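# Load both end fixtures with cast parts and clamp them

## Task

Take the two cast parts from the infeed tray at the centre of the bench and place one on each of the two holding fixtures at the bench ends (any part can go on either fixture). A part counts as seated when both fixture pins pass through its two holes and it lies flat on all three rest pads. Then lock each fixture's clamp on its part by pushing the handle through its point of greatest resistance until it reaches its end stop.

## Robot and tools

ROBOT. Two arms, left_arm with a five-finger left hand and right_arm with a five-finger right hand. Each arm rides on its own carriage on one floor track that runs along y at x = 0. left_rail always carries left_arm and is the carriage on the +y side; right_rail carries right_arm. An arm's base sits at x = 0, y = its carriage's position_m, z = 0.03 m, and faces +x.

SCENE FRAME (used in all results). Fixed to the table: table top at z = 0, +z up, +x the direction the arms face, +y to their left, y = 0 at the track's middle. The table edge is at x = 0.31 m. Positions in metres, velocities in m/s and rad/s, orientation as a wxyz quaternion.

HAND POINT. A point 0.05 m in front of the palm and 0.15 m out from the wrist flange. Its +z runs along the straight fingers, +y points out of the palm, +x runs across the palm away from the thumb on the right hand and toward the thumb on the left hand. Straight fingers extend 0.06 to 0.07 m past it. A bracket on the little-finger side of the wrist can strike things; with the palm level the wrist may hang well below the hand point.

execute_actions. Argument actions: a list run in order, plus optional cameras (list of names, ["all"], or []). Each action may hold rows, steps, until, and left_rail / right_rail commands. rows: 1 to 15 rows, each one control step of 1/30 s. Every row is a single flat list of 28 numbers, each in [-1, 1], covering both arms even if only one moves: left_arm dx, dy, dz, rx, ry, rz, then left_gripper little, ring, middle, index, thumb_bend, thumb_turn, force_limit, speed; then the same 14 for right_arm and right_gripper. dx to rz are OFFSETS, not poses: measured from that arm's Hand target as it stood when the action began, in that Hand target's own axes. 1.0 equals 0.6 m of travel or 180 degrees; rx, ry, rz form one rotation vector. All rows of an action count from the same start, but a new action starts from the updated Hand target, so repeating an offset adds again. Six zeros re-request the current Hand target. Ramp offsets up gradually (about 0.01 per row) for gentle motion. steps: 1 to 450, default 15, at least one per row; after the rows end the arm keeps heading for the last row's target. until: ends the action early, e.g. {"all": {"status": "ended"}} or {"left_rail": {"position_status": ["!=", "moving"]}}; numbers need a comparison (=, !=, <, <=, >, >=). It reads only the rails.

HAND NUMBERS. Fingers and thumb_bend: +1 straight/open, -1 curled/closed. thumb_turn: +1 beside the palm, -1 across in front of it (needed to grip). force_limit maps -1..+1 to about 0..10 N at the fingertip (0..15 N for the thumb motors). speed rises linearly from near zero at -1 to full at +0.48 and stays full above. Use about -0.94 or slower for a soft grip. There is no 'leave alone' value: resend the last hand numbers you commanded. The hand grips objects about 0.035 to 0.065 m thick and handles down to about 0.025 m.

RAILS. left_rail.position_m from -1.1 to 2, right_rail.position_m from -2 to 1.1 (absolute place on the track, metres); speed_m_s 0.01 to 1; acceleration_factor 0.1 to 1; {"stop": true} brakes. Keep the carriages at least 0.98 m apart. Send position_m, then an action waiting until that rail's position_status is not moving. A row's target moves along with its carriage. Out-of-range values make the whole call rejected.

move. target: one 28-number row, or up to 15 rows; every row is an offset from the same starting Hand targets, not from the prior row. speed: m/s, 0.002 to 3.2 (default 0.25), one value or one per row. blend: metres of corner rounding per row (0 = stop at each). stop_force: 4 to 120 N, ends an arm's path on contact; omit it when backing away from something you press on. zero: true re-zeroes the force reference before the move. blocking=false returns early (not allowed with stop_force); then use wait or stop before new motion. The result adds a move: line saying how it ended (done, off_target, moving, held, fault) and limits such as paced or held.

wait: seconds 0 to 10, lets things run. stop: brakes a running move. zoom_image: camera (cam_high, cam_low, cam_bench_left, cam_bench_right, cam_left_wrist, cam_right_wrist) and region [x0, y0, x1, y1] in pixels, at most 504 by 504. show_instructions: shows the reference images (a left-hand diagram). zero_wrist_force: arm (left_arm or right_arm). finished_scene: scene, the current scene's number.

RESULTS. Per arm: end_effector_position, end_effector_quat_wxyz, velocities, Hand target (the base for the next offsets), Joint positions (rail m, then six joints in rad), Joint velocities, Joint torques, Wrist force/Wrist torque in hand axes plus a peak line, Motor temperatures. Hand lines: hand_measured, hand_stopped_by (moving, target, force, stalled, fault), hand_load_n (a grip loss shows as load dropping near 0). Rails: position_m, position_status (moving, done, contact_stop, time_out, stopped, stopped_with_arm, stopped_for_other_arm, stopped_for_other_carriage) and position_answer (taken or not_taken).

AVOID. Letting anything leave the table, even onto the track; dropping parts or releasing them while moving; hard impacts or strong presses; arm-to-arm contact, including carriages and one hand closing on the other's fingers. Commanding even slightly beyond a solid contact can trigger a fault stop: torque limits (elbow 132, wrists 47.5 N m) or roughly 150 N outside force stop the arm for 10 s. Don't route paths close to an arm's own base. Watch for MOTOR HOT; at 85 °C the arm brakes. Don't overload fingers with pushes, twists or swung loads.

Each tool is called after "Emit:" as a command line: name --argument value for each argument, lists and objects as JSON in quotes; but a table of rows of numbers goes row by row, as --pt "numbers of a row", without its own name.

Reference images:

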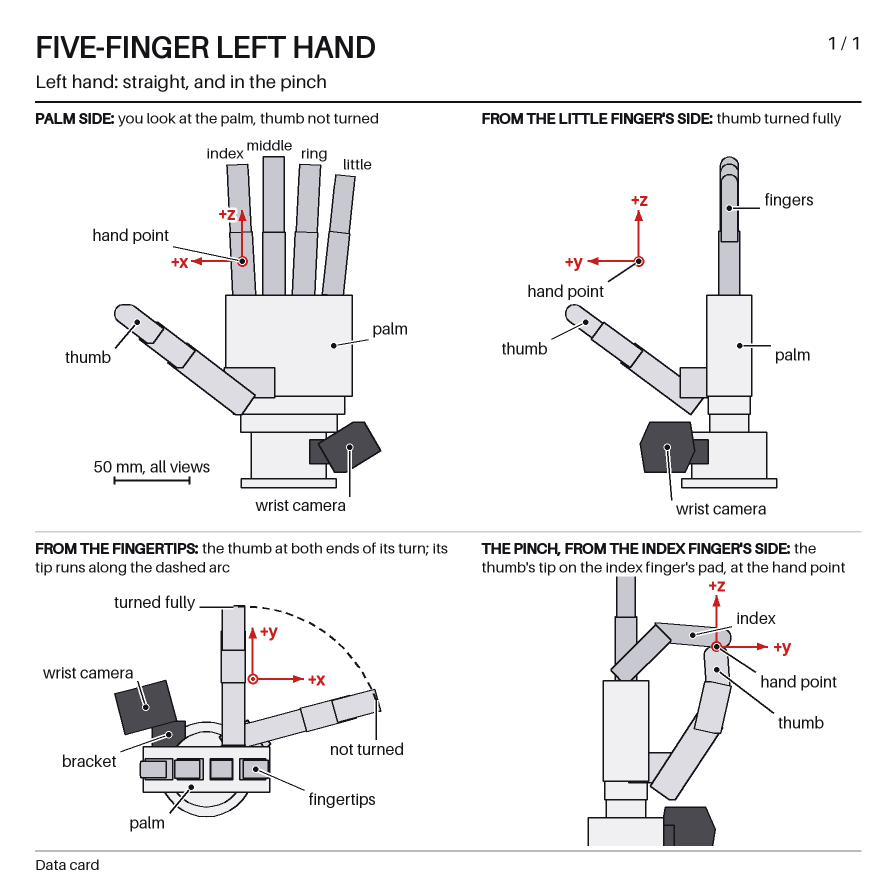

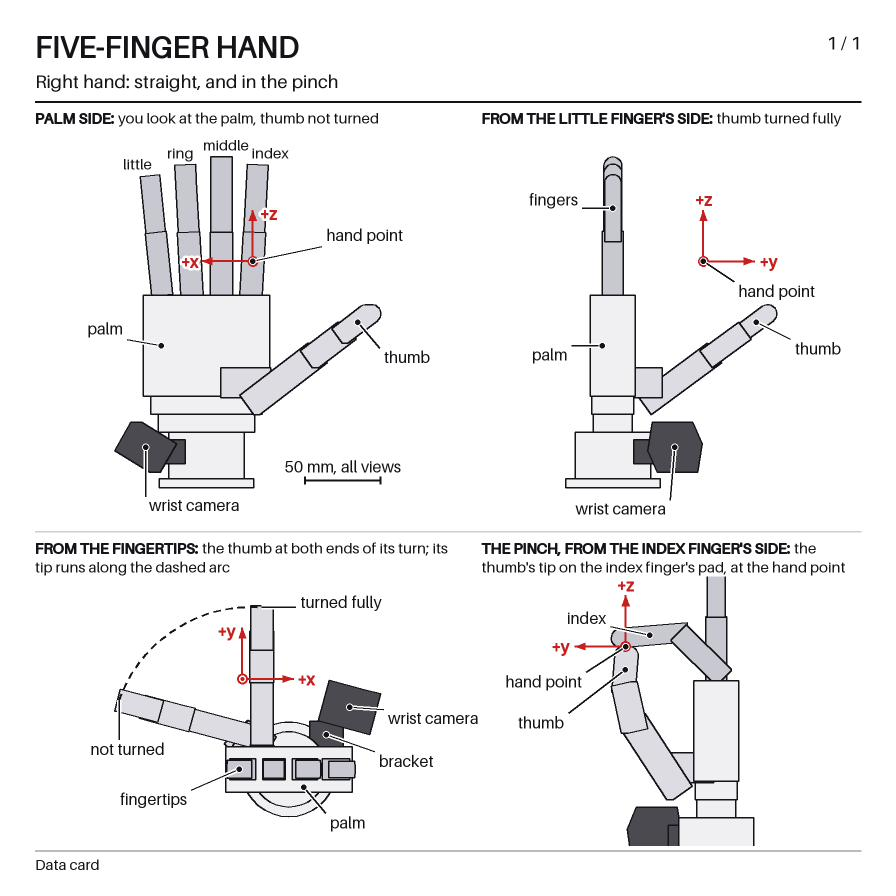

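## Session

Emit:
execute_actions --actions '[]'

Scene clock: 0.00 s.
left_arm: end_effector_position=(+0.4295, +1.6049, +0.2494) hand_measured=(+1.000, +1.000, +1.000, +1.000, +1.000, +1.000) hand_load_n=(+0.0, +0.0, +0.0, +0.0, +0.0, +0.0) hand_stopped_by=(target, target, target, target, target, target) hand_force_limit=0.00 hand_speed=-0.80 end_effector_quat_wxyz=(+0.000, +1.000, +0.000, +0.000) | right_arm: end_effector_position=(+0.4295, -0.8803, +0.2494) hand_measured=(+1.000, +1.000, +1.000, +1.000, +1.000, +1.000) hand_load_n=(+0.0, +0.0, +0.0, +0.0, +0.0, +0.0) hand_stopped_by=(target, target, target, target, target, target) hand_force_limit=0.00 hand_speed=-0.80 end_effector_quat_wxyz=(+0.000, +0.000, +1.000, +0.000)
Joint positions: left_arm=[1.599 -0.28 -1.567 2.134 1.004 1.571 1.29] | right_arm=[-1.007 -0.281 -1.567 2.134 1.004 1.571 -1.851]
Joint velocities: within noise
Joint torques (N m): no reading
Motor temperatures (°C): left_arm=[27 28 26 36 32 38] | right_arm=[32 29 32 38 37 38]
Wrist force (N): no reading
Wrist torque (N m): no reading
Wrist force, peak (N): no reading
Hand target: left_arm +0.4295, +1.6049, +0.2494; +0.000, +1.000, +0.000, +0.000 | right_arm +0.4295, -0.8803, +0.2494; +0.000, +0.000, +1.000, +0.000
left_rail: position_m=1.599 position_status=done
right_rail: position_m=-1.007 position_status=done

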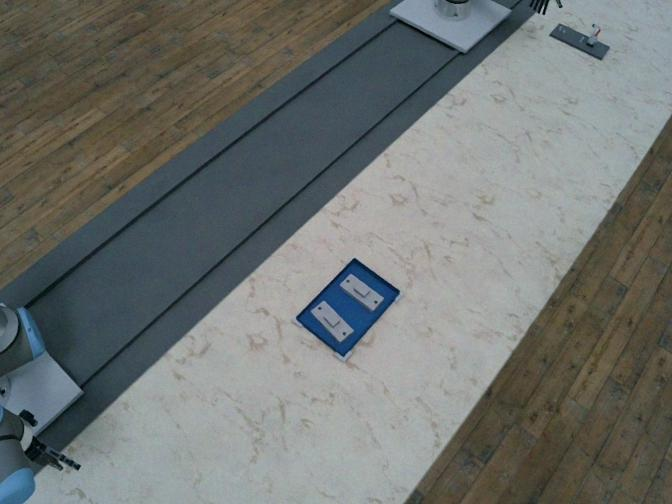

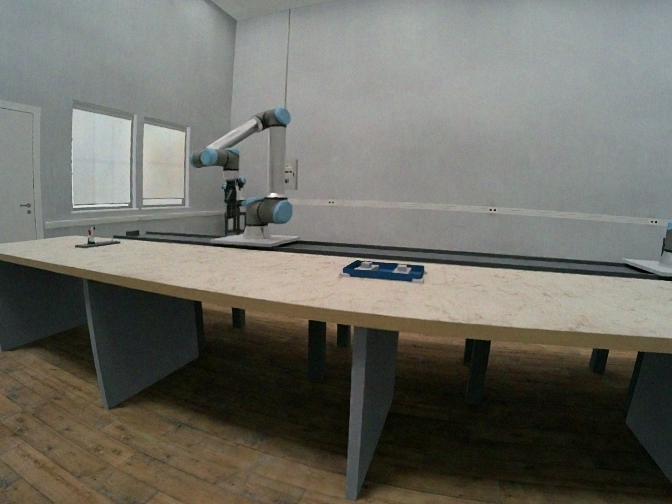

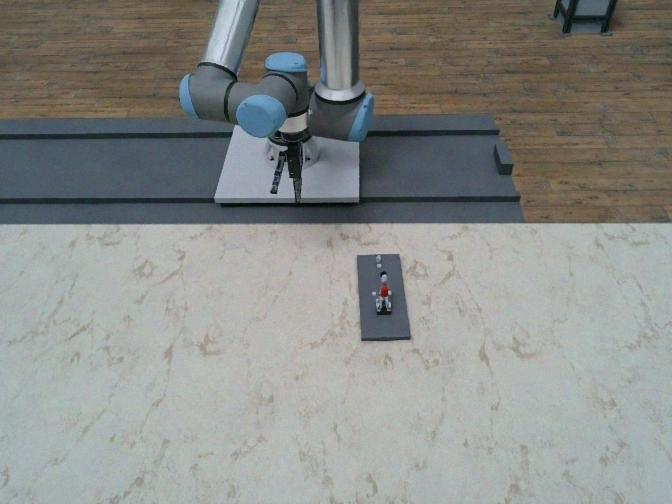

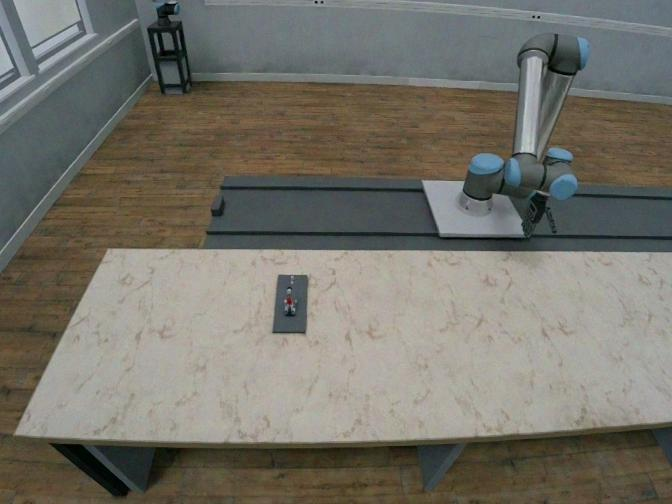

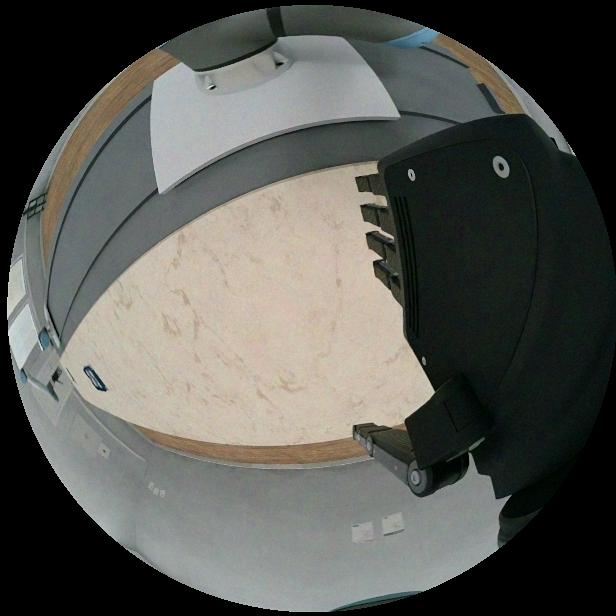

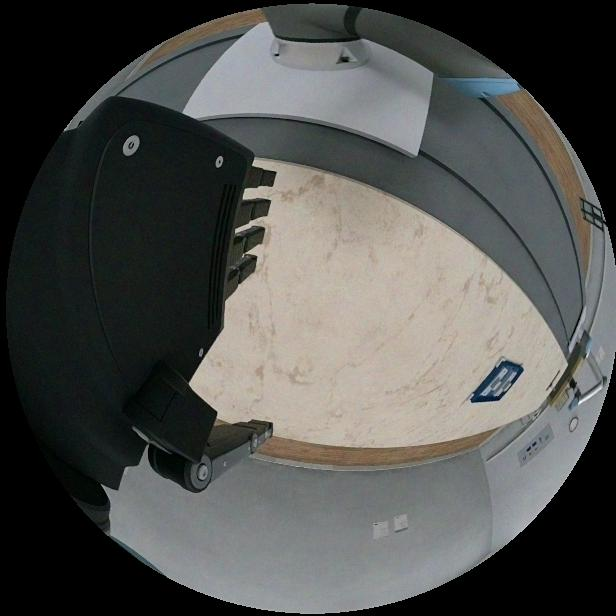

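Emit:
zoom_image --camera "cam_high" --region '[270, 240, 430, 370]'

Emit:
zoom_image --camera "cam_bench_left" --region '[320, 230, 450, 360]'

Emit:
zoom_image --camera "cam_bench_right" --region '[240, 250, 340, 350]'

Emit:
zoom_image --camera "cam_high" --region '[530, 10, 630, 70]'

Emit:
zoom_image --camera "cam_low" --region '[330, 245, 440, 295]'

Emit:
zoom_image --camera "cam_low" --region '[60, 215, 140, 260]'

Scaled by 3.150.

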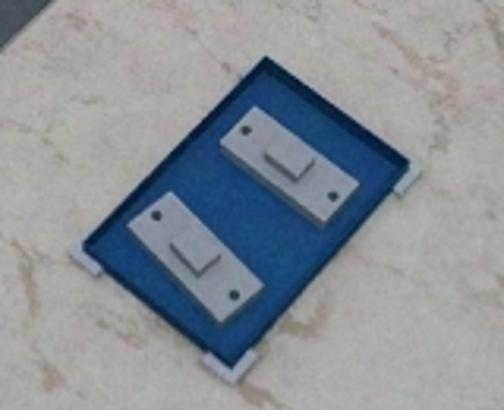

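Scaled by 3.877.

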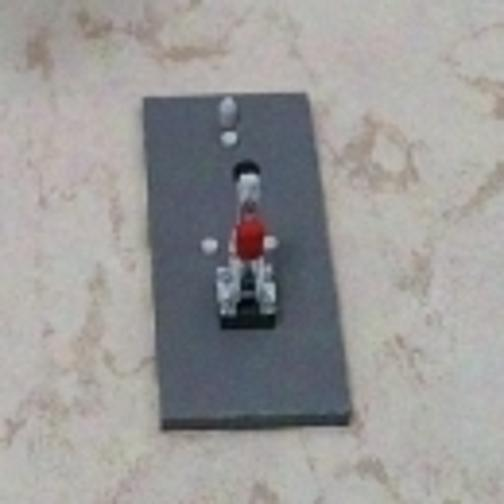

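Scaled by 5.040.

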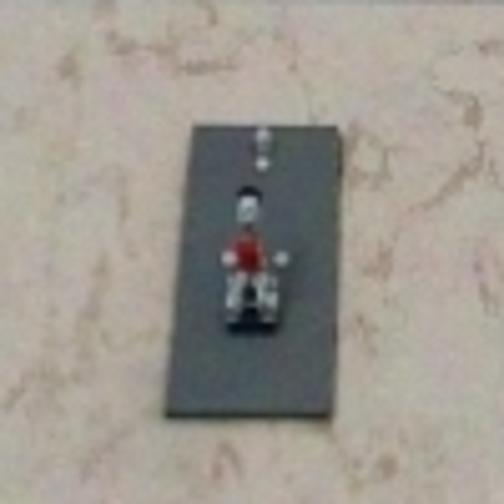

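Scaled by 5.040.

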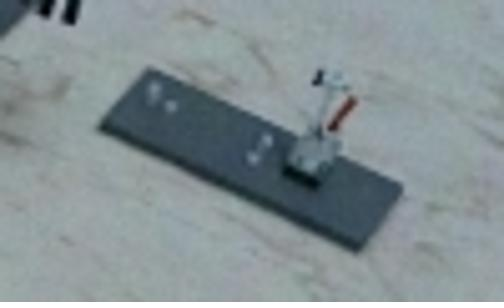

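Scaled by 4.582.

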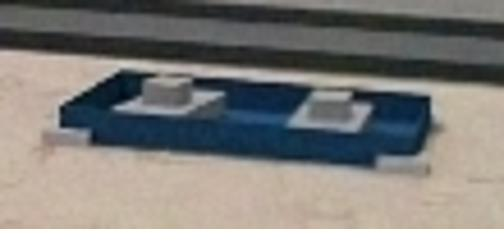

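Scaled by 6.300.

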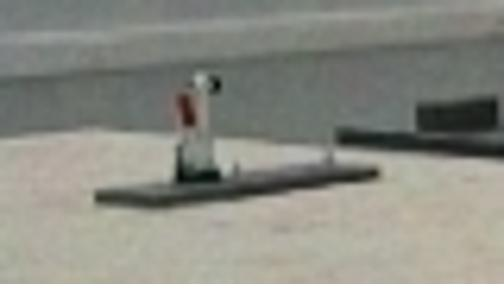

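Emit:
execute_actions --actions '[{"left_rail":{"position_m":1.87},"right_rail":{"position_m":-1.87},"steps":200,"until":{"all":{"status":"ended"}}}]' --cameras '["cam_left_wrist","cam_right_wrist","cam_bench_left","cam_bench_right"]'

Scene clock: 135.20 s.
left_arm: end_effector_position=(+0.4295, +1.8762, +0.2494) hand_measured=(+1.000, +1.000, +1.000, +1.000, +1.000, +1.000) hand_load_n=(+0.0, +0.0, +0.0, +0.0, +0.0, +0.0) hand_stopped_by=(target, target, target, target, target, target) hand_force_limit=0.00 hand_speed=-0.80 end_effector_quat_wxyz=(+0.000, +1.000, +0.000, +0.000) | right_arm: end_effector_position=(+0.4295, -1.7434, +0.2494) hand_measured=(+1.000, +1.000, +1.000, +1.000, +1.000, +1.000) hand_load_n=(+0.0, +0.0, +0.0, +0.0, +0.0, +0.0) hand_stopped_by=(target, target, target, target, target, target) hand_force_limit=0.00 hand_speed=-0.80 end_effector_quat_wxyz=(+0.000, +0.000, +1.000, +0.000)
Joint positions: left_arm=[1.87 -0.281 -1.567 2.134 1.004 1.571 1.29] | right_arm=[-1.87 -0.281 -1.567 2.134 1.004 1.571 -1.851]
Joint torques (N m): left_arm=[-2 -34.63 -32.01 3.94 0.24 -0.12] | right_arm=[2.59 -30.12 -32.86 3.68 -0.23 -0.4]
Wrist force (N): left_arm=[0.1 -0.4 -0.1] | right_arm=[-0.2 0.1 0.4]
Wrist torque (N m): left_arm=[-0.04 -0.02 0.02] | right_arm=[-0.02 0.03 -0.01]
Wrist force, peak (N): left_arm=[-0.1 -1.4 0.0] | right_arm=[0.0 1.9 0.2]
Hand target: left_arm +0.4295, +1.8762, +0.2494; +0.000, +1.000, +0.000, +0.000 | right_arm +0.4295, -1.7434, +0.2494; +0.000, +0.000, +1.000, +0.000
left_rail: position_m=1.870 position_status=done
right_rail: position_m=-1.870 position_status=done
camera_calibration:
cam_left_wrist: T_world_to_cam=[[0.276434, 0.960628, 0.0279043, -1.93172], [0.840743, -0.255797, 0.477199, 0.00525168], [0.465549, -0.108454, -0.878352, 0.340658], [0, 0, 0, 1]] pos_world=[0.370985, 1.89395, 0.350615]
cam_right_wrist: T_world_to_cam=[[-0.287228, 0.955297, -0.0700523, 1.80998], [0.833317, 0.285275, 0.473498, 0.0292606], [0.472315, 0.0776263, -0.878005, 0.270346], [0, 0, 0, 1]] pos_world=[0.367805, -1.7584, 0.350303]
Images, in order (width x height): cam_bench_left 672x504, cam_bench_right 672x504, cam_left_wrist 616x616, cam_right_wrist 616x616.

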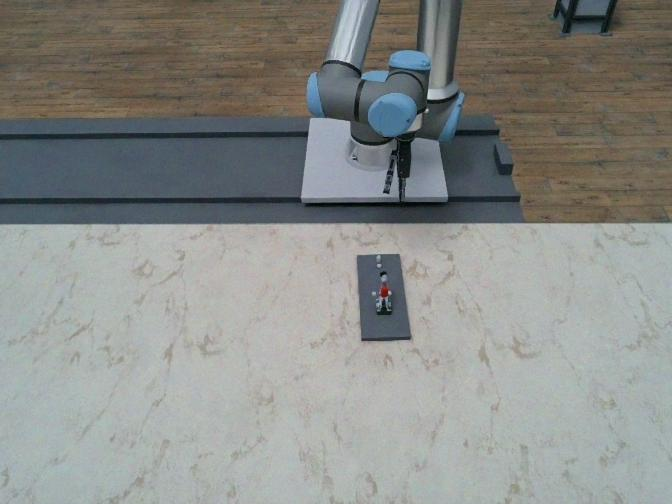

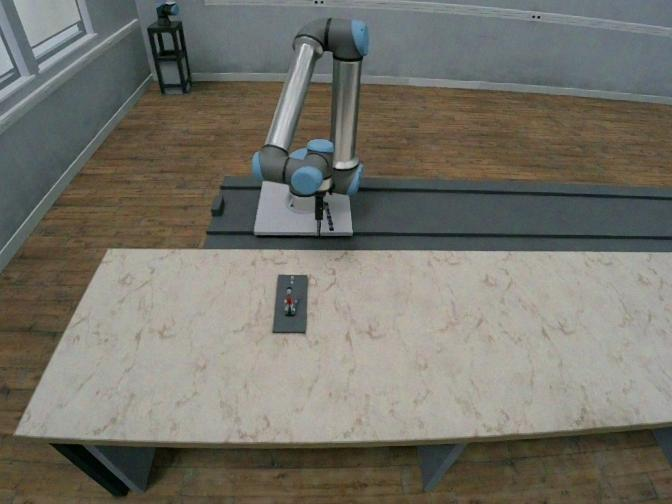

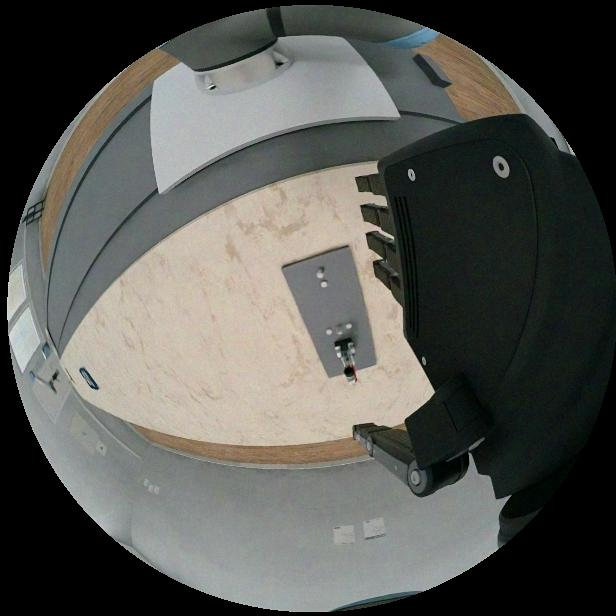

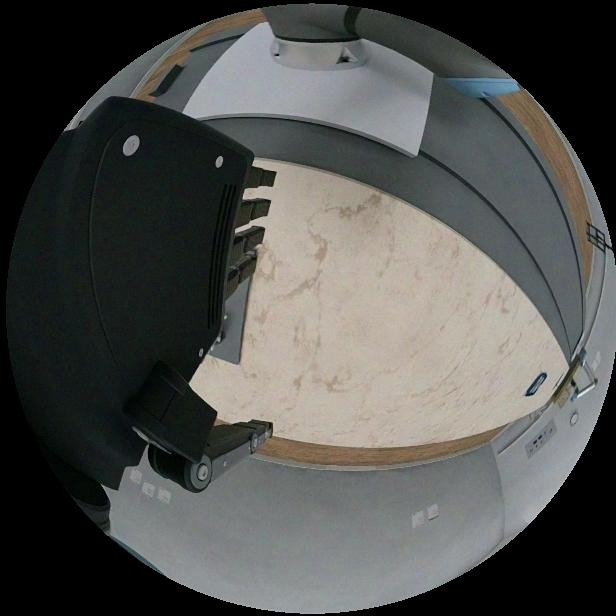

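Emit:
zoom_image --camera "cam_left_wrist" --region '[270, 230, 400, 400]'

Emit:
zoom_image --camera "cam_left_wrist" --region '[310, 310, 380, 390]'

Scaled by 2.965 from the camera's 616x616 image, which has a finer 880x880 frame.

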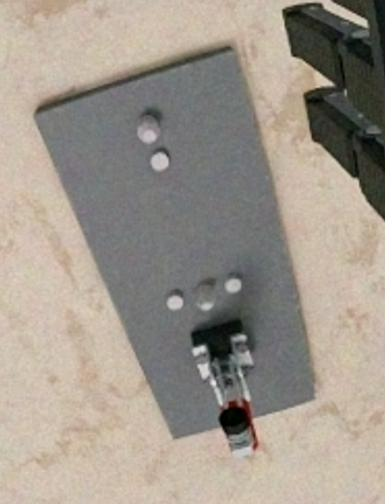

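Scaled by 6.300 from the camera's 616x616 image, which has a finer 880x880 frame.

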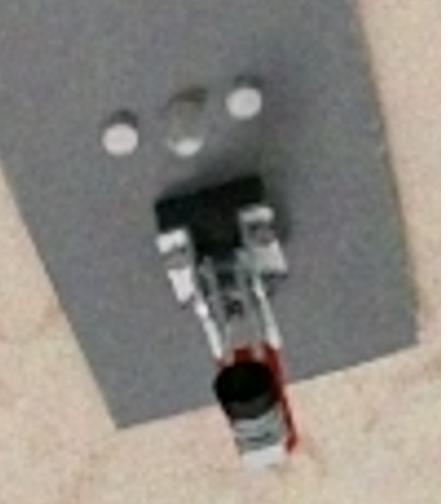

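Emit:
move --target '[0.117,0.427,-0.117,0.278,0,0,1,1,1,1,1,1,0,-0.8, 0,0,0,0,0,0,1,1,1,1,1,1,0,-0.8]' --cameras '["cam_left_wrist"]'

Scene clock: 181.80 s.
left_arm: end_effector_position=(+0.4997, +1.6200, +0.3196) hand_measured=(+1.000, +1.000, +1.000, +1.000, +1.000, +1.000) hand_load_n=(+0.0, +0.0, +0.0, +0.0, +0.0, +0.0) hand_stopped_by=(target, target, target, target, target, target) hand_force_limit=0.00 hand_speed=-0.80 end_effector_quat_wxyz=(-0.423, +0.906, +0.000, +0.000) end_effector_velocity=(+0.000, +0.000, -0.001) end_effector_angular_velocity=(+0.003, +0.001, +0.000) | right_arm: end_effector_position=(+0.4295, -1.7434, +0.2494) hand_measured=(+1.000, +1.000, +1.000, +1.000, +1.000, +1.000) hand_load_n=(+0.0, +0.0, +0.0, +0.0, -0.5, +0.0) hand_stopped_by=(target, target, target, target, target, target) hand_force_limit=0.00 hand_speed=-0.80 end_effector_quat_wxyz=(+0.000, +0.000, +1.000, +0.000)
Joint positions: left_arm=[1.87 -1.007 -1.203 1.819 1.744 1.149 0.386] | right_arm=[-1.87 -0.281 -1.567 2.134 1.004 1.571 -1.851]
Joint velocities: left_arm=[0.001 -0.001 0.003 0 0.001 0 -0.002] | right_arm=[within noise]
Joint torques (N m): left_arm=[-22.85 -49.44 -41.9 6.12 -2.77 -4.15] | right_arm=[3.17 -30.8 -32.59 3.28 -0.32 -0.15]
Wrist force (N): left_arm=[-0.5 -0.5 -0.3] | right_arm=[-0.1 0.5 -0.1]
Wrist torque (N m): left_arm=[-0.06 0.07 0.01] | right_arm=[0.08 0.01 0.02]
Wrist force, peak (N): left_arm=[-0.5 -1.8 0.4] | right_arm=[0.0 1.0 -0.1]
Hand target: left_arm +0.4997, +1.6199, +0.3196; -0.423, +0.906, +0.000, +0.000 | right_arm +0.4295, -1.7434, +0.2494; +0.000, +0.000, +1.000, +0.000
Off the commanded pose: left_arm 0.000 m, 0 deg | right_arm 0.000 m, 0 deg.
left_rail: position_m=1.870 position_status=done
right_rail: position_m=-1.870 position_status=done
move: done
camera_calibration:
cam_left_wrist: T_world_to_cam=[[0.276456, 0.595689, 0.754139, -1.34788], [0.840721, -0.530073, 0.110505, 0.408716], [0.465575, 0.603471, -0.647351, -0.88529], [0, 0, 0, 1]] pos_world=[0.441185, 1.55382, 0.398234]
Images, in order (width x height): cam_left_wrist 616x616.

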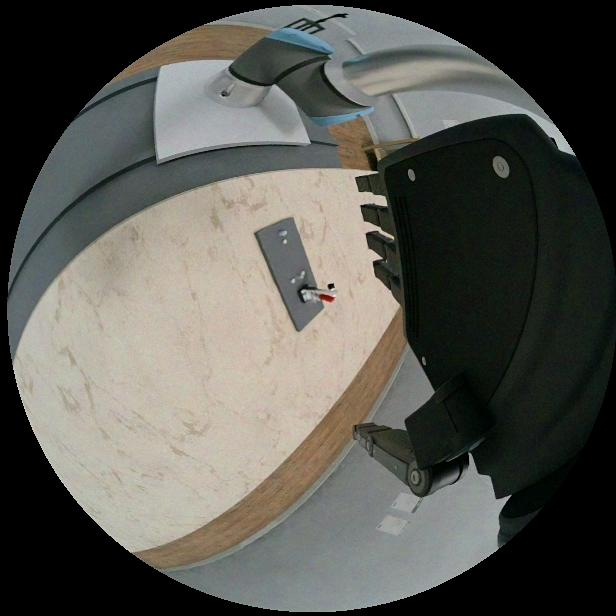

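Emit:
zoom_image --camera "cam_left_wrist" --region '[280, 260, 350, 330]'

Scaled by 7.200 from the camera's 616x616 image, which has a finer 880x880 frame.

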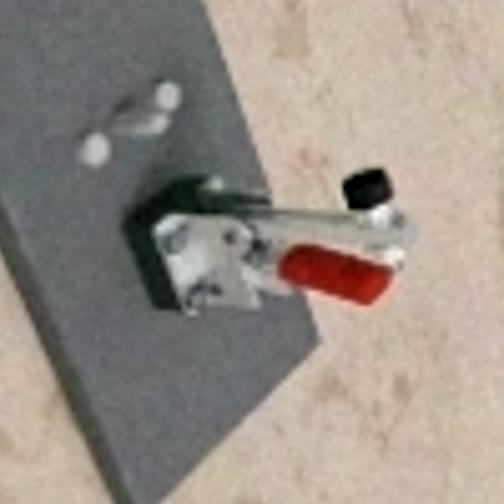

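Emit:
execute_actions --actions '[{"left_rail":{"position_m":0.15},"steps":300,"until":{"left_rail":{"position_status":["!=","moving"]}}}]' --cameras '["cam_left_wrist","cam_high"]'

Emit:
zoom_image --camera "cam_left_wrist" --region '[240, 200, 400, 360]'

Scene clock: 307.40 s.
left_arm: end_effector_position=(+0.4997, -0.1000, +0.3196) hand_measured=(+1.000, +1.000, +1.000, +1.000, +1.000, +1.000) hand_load_n=(+0.0, +0.0, +0.0, +0.0, +0.0, -0.5) hand_stopped_by=(target, target, target, target, target, target) hand_force_limit=0.00 hand_speed=-0.80 end_effector_quat_wxyz=(-0.423, +0.906, +0.000, +0.000) | right_arm: end_effector_position=(+0.4295, -1.7434, +0.2494) hand_measured=(+1.000, +1.000, +1.000, +1.000, +1.000, +1.000) hand_load_n=(+0.0, +0.0, +0.0, +0.0, +0.0, +0.0) hand_stopped_by=(target, target, target, target, target, target) hand_force_limit=0.00 hand_speed=-0.80 end_effector_quat_wxyz=(+0.000, +0.000, +1.000, +0.000)
Joint positions: left_arm=[0.15 -1.007 -1.203 1.819 1.745 1.149 0.385] | right_arm=[-1.87 -0.281 -1.567 2.134 1.004 1.571 -1.851]
Joint torques (N m): left_arm=[11.68 -67.87 -31.89 2.6 0.88 -3.81] | right_arm=[4.6 -28.71 -32.11 3.56 -0.26 0.15]
Wrist force (N): left_arm=[-0.7 -0.4 0.0] | right_arm=[0.0 0.3 -0.2]
Wrist torque (N m): left_arm=[-0.07 0.10 0.00] | right_arm=[0.05 0.01 0.01]
Wrist force, peak (N): left_arm=[-0.7 -1.3 0.8] | right_arm=[-0.2 0.9 0.2]
Hand target: left_arm +0.4997, -0.1000, +0.3196; -0.423, +0.906, +0.000, +0.000 | right_arm +0.4295, -1.7434, +0.2494; +0.000, +0.000, +1.000, +0.000
Off the commanded pose: left_arm 0.000 m, 0 deg | right_arm 0.000 m, 0 deg.
left_rail: position_m=0.150 position_status=done
right_rail: position_m=-1.870 position_status=done
camera_calibration:
cam_left_wrist: T_world_to_cam=[[0.276457, 0.595568, 0.754235, -0.323357], [0.840719, -0.530093, 0.110422, -0.502979], [0.465578, 0.603573, -0.647253, 0.152656], [0, 0, 0, 1]] pos_world=[0.441185, -0.166184, 0.398234]
Images, in order (width x height): cam_high 672x504, cam_left_wrist 616x616.

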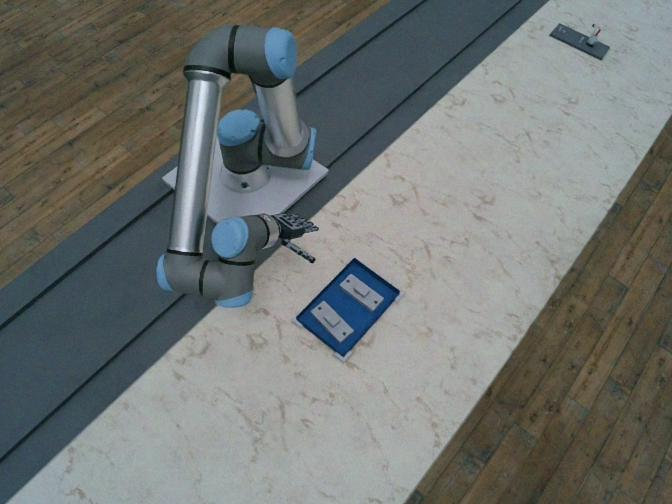

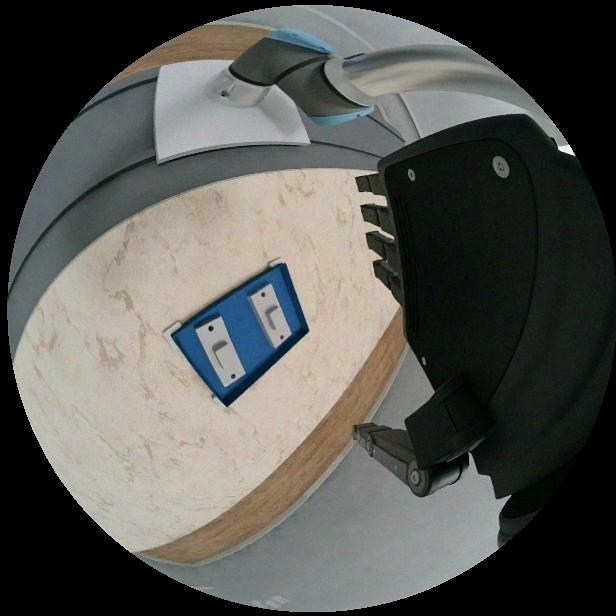

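Scaled by 3.150 from the camera's 616x616 image, which has a finer 880x880 frame.

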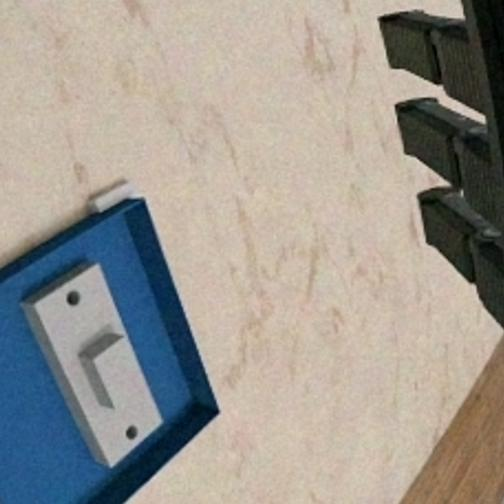

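Emit:
move --target '[0.2167,0.0675,0.2308,0.0556,0,0,-1,-1,0.2,0.2,0.8,-1,0,0.2, 0,0,0,0,0,0,1,1,1,1,1,1,0,-0.8]' --cameras '["cam_left_wrist","cam_high"]'

Emit:
zoom_image --camera "cam_left_wrist" --region '[220, 220, 420, 420]'

Scene clock: 358.03 s.
left_arm: end_effector_position=(+0.6297, -0.0199, +0.1997) hand_measured=(-1.000, -1.000, +0.200, +0.200, +0.800, -1.000) hand_load_n=(+0.0, +0.0, +0.0, +0.0, +0.0, +0.0) hand_stopped_by=(target, target, target, target, target, target) hand_force_limit=0.00 hand_speed=0.20 end_effector_quat_wxyz=(-0.500, +0.866, +0.000, +0.000) | right_arm: end_effector_position=(+0.4295, -1.7434, +0.2494) hand_measured=(+1.000, +1.000, +1.000, +1.000, +1.000, +1.000) hand_load_n=(+0.0, +0.0, +0.0, +0.0, -0.5, +0.0) hand_stopped_by=(target, target, target, target, target, target) hand_force_limit=0.00 hand_speed=-0.80 end_effector_quat_wxyz=(+0.000, +0.000, +1.000, +0.000)
Joint positions: left_arm=[0.15 -0.805 -0.938 1.745 1.659 0.926 0.448] | right_arm=[-1.87 -0.281 -1.567 2.134 1.004 1.571 -1.851]
Joint torques (N m): left_arm=[17.87 -65.41 -36.15 1.71 -2.98 3.63] | right_arm=[2.81 -28.09 -33.01 3.43 -0.15 0.1]
Wrist force (N): left_arm=[-0.8 -0.5 -0.5] | right_arm=[0.0 0.3 -0.1]
Wrist torque (N m): left_arm=[-0.03 0.12 -0.14] | right_arm=[0.04 0.01 0.01]
Wrist force, peak (N): left_arm=[-1.6 -1.2 -1.1] | right_arm=[-0.1 0.9 -0.2]
Hand target: left_arm +0.6297, -0.0199, +0.1996; -0.500, +0.866, +0.000, +0.000 | right_arm +0.4295, -1.7434, +0.2494; +0.000, +0.000, +1.000, +0.000
Off the commanded pose: left_arm 0.000 m, 0 deg | right_arm 0.000 m, 0 deg.
left_rail: position_m=0.150 position_status=done
right_rail: position_m=-1.870 position_status=done
move: done
camera_calibration:
cam_left_wrist: T_world_to_cam=[[0.276374, 0.455509, 0.846244, -0.337654], [0.84076, -0.54115, 0.0167022, -0.538093], [0.465553, 0.706872, -0.532534, -0.0546843], [0, 0, 0, 1]] pos_world=[0.571185, -0.0987297, 0.265604]
Images, in order (width x height): cam_high 672x504, cam_left_wrist 616x616.

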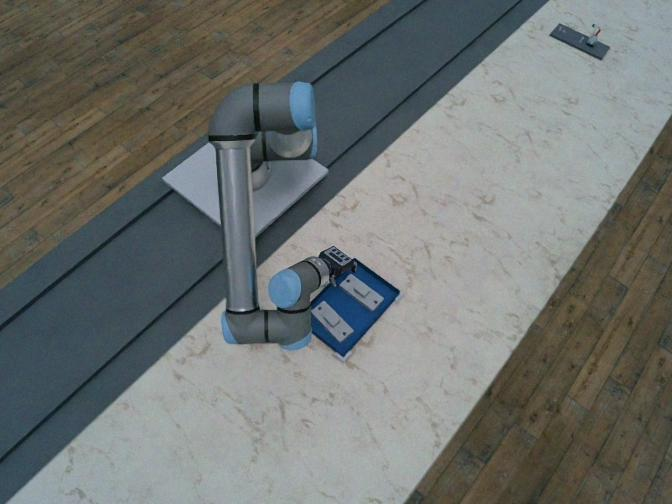

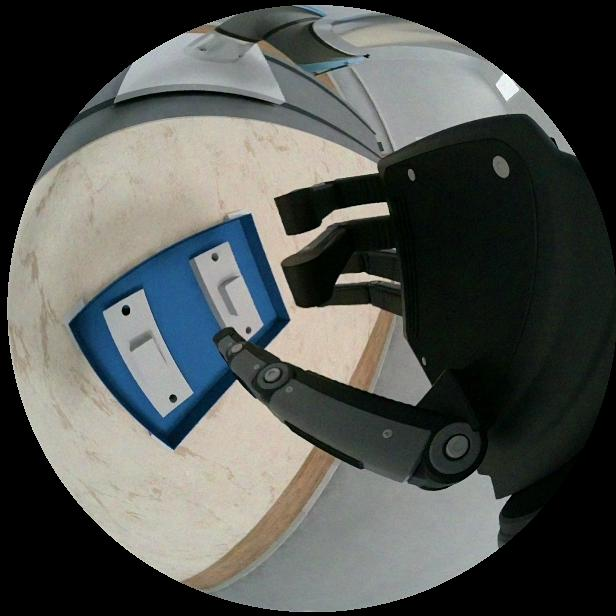

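Scaled by 2.520 from the camera's 616x616 image, which has a finer 880x880 frame.

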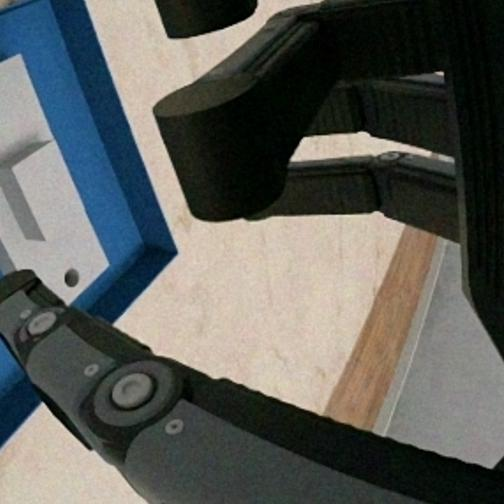

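Emit:
zoom_image --camera "cam_left_wrist" --region '[60, 200, 300, 440]'

Scaled by 2.100 from the camera's 616x616 image, which has a finer 880x880 frame.

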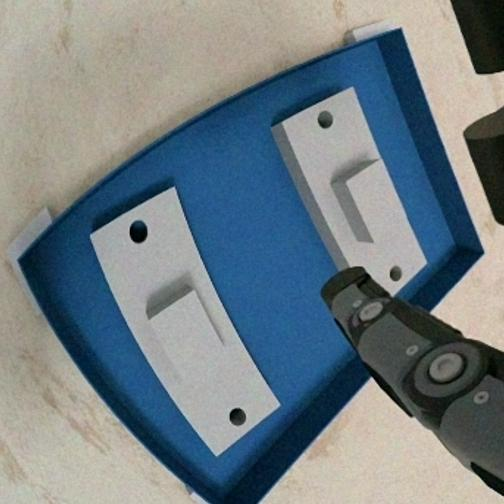

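Emit:
move --target '[0.0683,0.0493,0.1978,0,0,0,-1,-1,0.2,0.2,0.8,-1,0,0.2, 0,0,0,0,0,0,1,1,1,1,1,1,0,-0.8]' --cameras '["cam_left_wrist","cam_high","cam_low"]'

Emit:
zoom_image --camera "cam_left_wrist" --region '[120, 200, 320, 400]'

Emit:
zoom_image --camera "cam_low" --region '[320, 200, 460, 300]'

Scene clock: 433.10 s.
left_arm: end_effector_position=(+0.6707, +0.0682, +0.1148) hand_measured=(-1.000, -1.000, +0.200, +0.200, +0.800, -1.000) hand_load_n=(+0.0, +0.0, +0.0, -0.5, +0.0, +0.0) hand_stopped_by=(target, target, target, target, target, target) hand_force_limit=0.00 hand_speed=0.20 end_effector_quat_wxyz=(-0.500, +0.866, +0.000, +0.000) | right_arm: end_effector_position=(+0.4295, -1.7434, +0.2494) hand_measured=(+1.000, +1.000, +1.000, +1.000, +1.000, +1.000) hand_load_n=(-0.5, +0.0, +0.0, +0.0, +0.0, +0.0) hand_stopped_by=(target, target, target, target, target, target) hand_force_limit=0.00 hand_speed=-0.80 end_effector_quat_wxyz=(+0.000, +0.000, +1.000, +0.000)
Joint positions: left_arm=[0.15 -0.668 -0.836 1.751 1.478 0.823 0.564] | right_arm=[-1.87 -0.281 -1.567 2.134 1.004 1.571 -1.851]
Joint torques (N m): left_arm=[20.45 -69 -32.83 1.61 -2.94 3.64] | right_arm=[4.29 -28.89 -32.57 3.25 -0.26 0.19]
Wrist force (N): left_arm=[-0.6 -0.6 -0.6] | right_arm=[-0.3 0.0 0.2]
Wrist torque (N m): left_arm=[-0.05 0.07 -0.10] | right_arm=[-0.02 0.04 -0.01]
Wrist force, peak (N): left_arm=[-0.9 -0.5 -2.5] | right_arm=[-0.3 0.9 -0.2]
Hand target: left_arm +0.6707, +0.0682, +0.1147; -0.500, +0.866, +0.000, +0.000 | right_arm +0.4295, -1.7434, +0.2494; +0.000, +0.000, +1.000, +0.000
Off the commanded pose: left_arm 0.000 m, 0 deg | right_arm 0.000 m, 0 deg.
left_rail: position_m=0.150 position_status=done
right_rail: position_m=-1.870 position_status=done
move: done
camera_calibration:
cam_left_wrist: T_world_to_cam=[[0.276406, 0.455404, 0.84629, -0.317253], [0.840736, -0.54119, 0.0166323, -0.523498], [0.465578, 0.706909, -0.532463, -0.181217], [0, 0, 0, 1]] pos_world=[0.612184, -0.01073, 0.180704]
Images, in order (width x height): cam_high 672x504, cam_low 672x504, cam_left_wrist 616x616.

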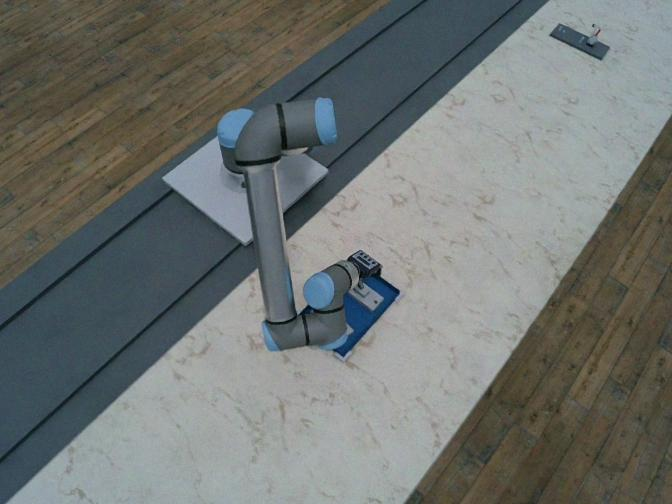

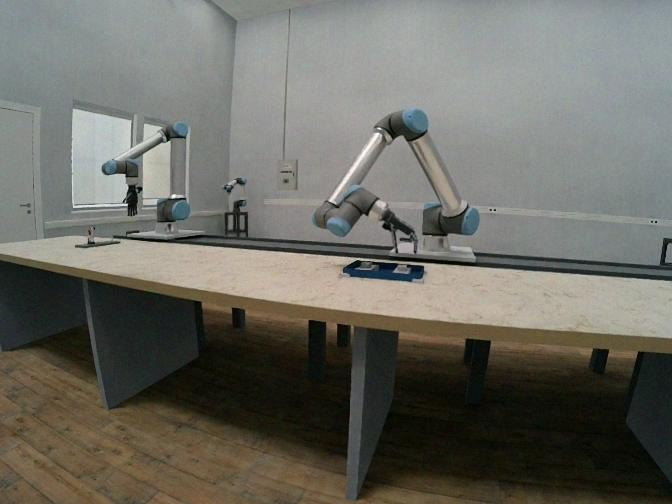

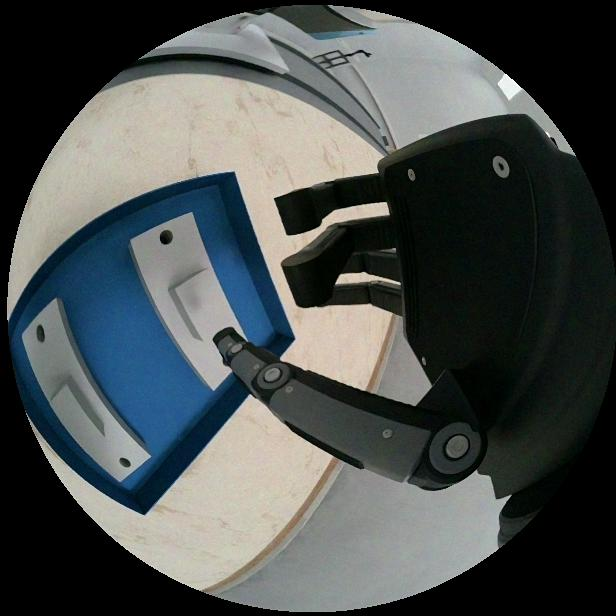

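Scaled by 2.520 from the camera's 616x616 image, which has a finer 880x880 frame.

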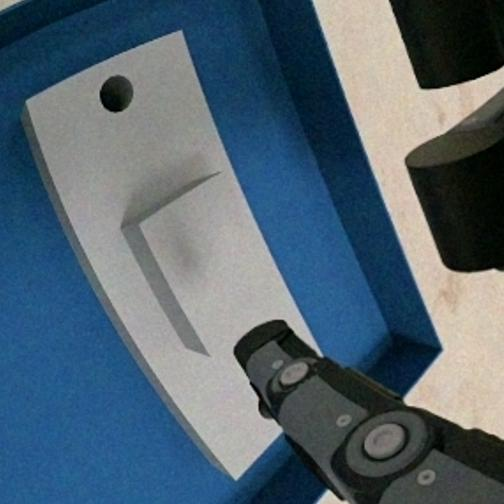

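Scaled by 3.600.

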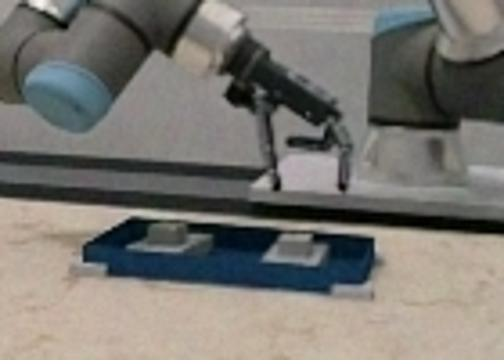

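Emit:
move --target '[-0.0095,0.0643,0.0218,0,0,0,-1,-1,0.2,0.2,0.8,-1,0,0.2, 0,0,0,0,0,0,1,1,1,1,1,1,0,-0.8]' --cameras '["cam_left_wrist","cam_high","cam_low"]' --speed 0.1

Emit:
zoom_image --camera "cam_left_wrist" --region '[120, 220, 300, 400]'

Emit:
zoom_image --camera "cam_low" --region '[330, 230, 440, 290]'

Emit:
zoom_image --camera "cam_high" --region '[290, 220, 420, 350]'

Scene clock: 488.40 s.
left_arm: end_effector_position=(+0.6650, +0.0603, +0.0748) hand_measured=(-1.000, -1.000, +0.200, +0.200, +0.800, -1.000) hand_load_n=(+0.0, +0.0, +0.0, +0.0, +0.0, +0.0) hand_stopped_by=(target, target, target, target, target, target) hand_force_limit=0.00 hand_speed=0.20 end_effector_quat_wxyz=(-0.500, +0.866, +0.000, +0.000) | right_arm: end_effector_position=(+0.4295, -1.7434, +0.2494) hand_measured=(+1.000, +1.000, +1.000, +1.000, +1.000, +1.000) hand_load_n=(+0.0, +0.0, +0.0, +0.0, +0.0, +0.0) hand_stopped_by=(target, target, target, target, target, target) hand_force_limit=0.00 hand_speed=-0.80 end_effector_quat_wxyz=(+0.000, +0.000, +1.000, +0.000)
Joint positions: left_arm=[0.15 -0.683 -0.784 1.755 1.431 0.834 0.551] | right_arm=[-1.87 -0.281 -1.567 2.134 1.004 1.571 -1.851]
Joint torques (N m): left_arm=[-22.39 -67.02 -22.03 1.59 1.79 -3.91] | right_arm=[5.41 -28.51 -32.65 3.11 -0.41 0.2]
Wrist force (N): left_arm=[-0.8 0.0 -0.2] | right_arm=[-0.3 0.2 0.1]
Wrist torque (N m): left_arm=[0.01 0.13 0.00] | right_arm=[0.02 0.03 -0.01]
Wrist force, peak (N): left_arm=[-0.9 -1.1 -0.6] | right_arm=[-0.4 0.8 -0.1]
Hand target: left_arm +0.6650, +0.0602, +0.0748; -0.500, +0.866, +0.000, +0.000 | right_arm +0.4295, -1.7434, +0.2494; +0.000, +0.000, +1.000, +0.000
Off the commanded pose: left_arm 0.000 m, 0 deg | right_arm 0.000 m, 0 deg.
left_rail: position_m=0.150 position_status=done
right_rail: position_m=-1.870 position_status=done
move: done
camera_calibration:
cam_left_wrist: T_world_to_cam=[[0.276469, 0.455345, 0.846301, -0.278399], [0.840776, -0.541132, 0.0164869, -0.522267], [0.465468, 0.706992, -0.532449, -0.194228], [0, 0, 0, 1]] pos_world=[0.606485, -0.0185302, 0.140803]
Images, in order (width x height): cam_high 672x504, cam_low 672x504, cam_left_wrist 616x616.

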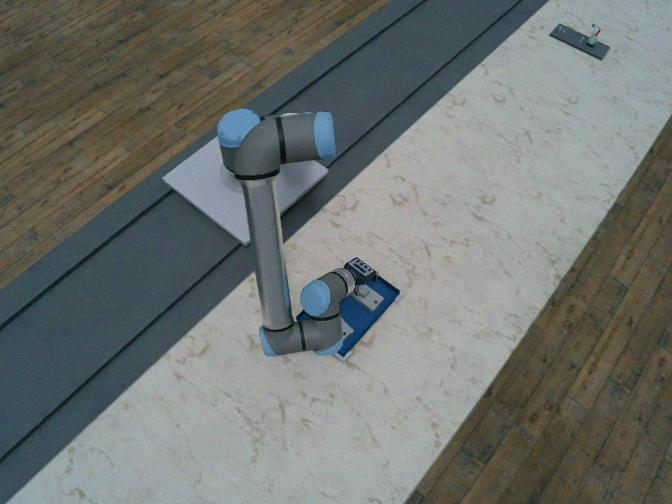

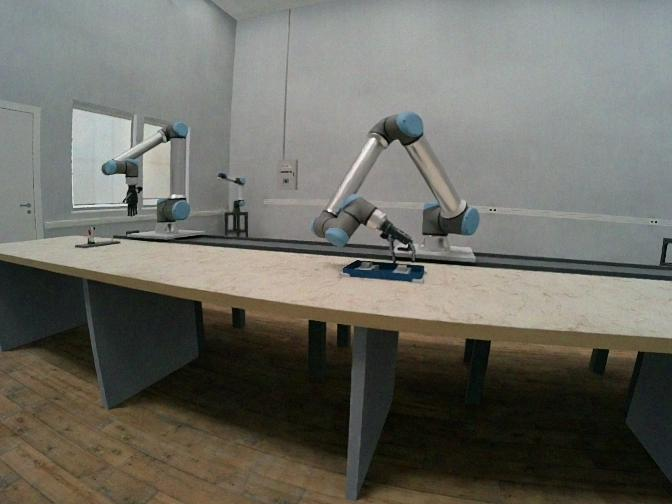

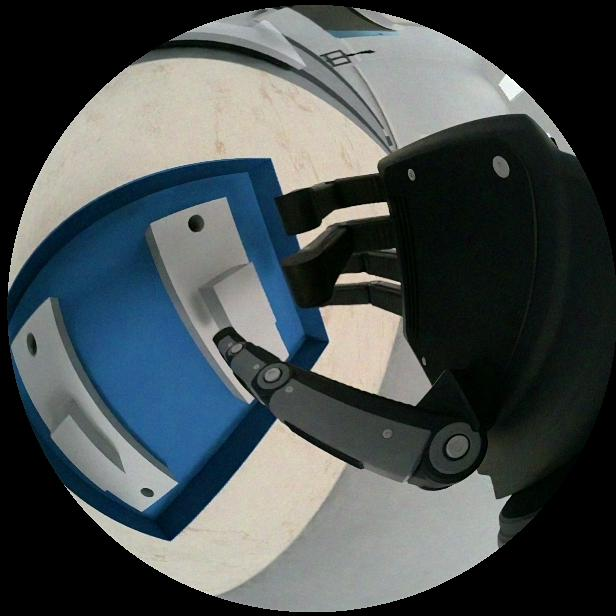

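Scaled by 2.800 from the camera's 616x616 image, which has a finer 880x880 frame.

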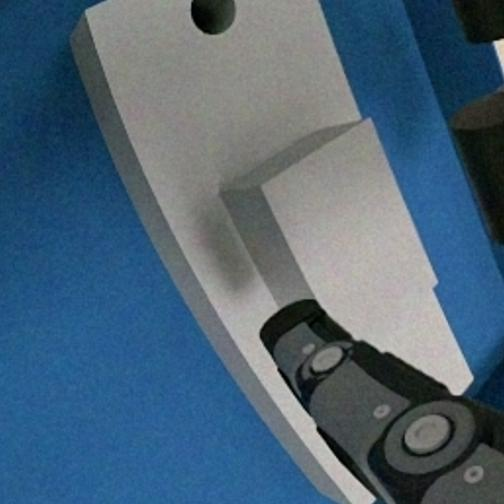

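Scaled by 4.582.

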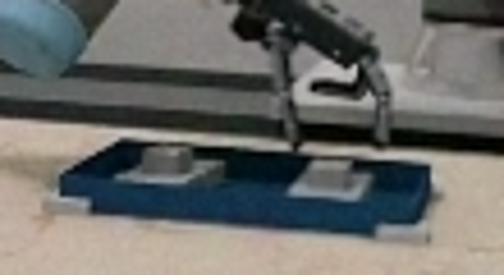

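Scaled by 3.877.

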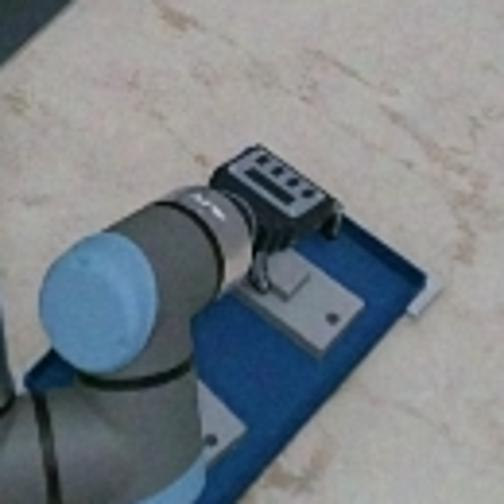

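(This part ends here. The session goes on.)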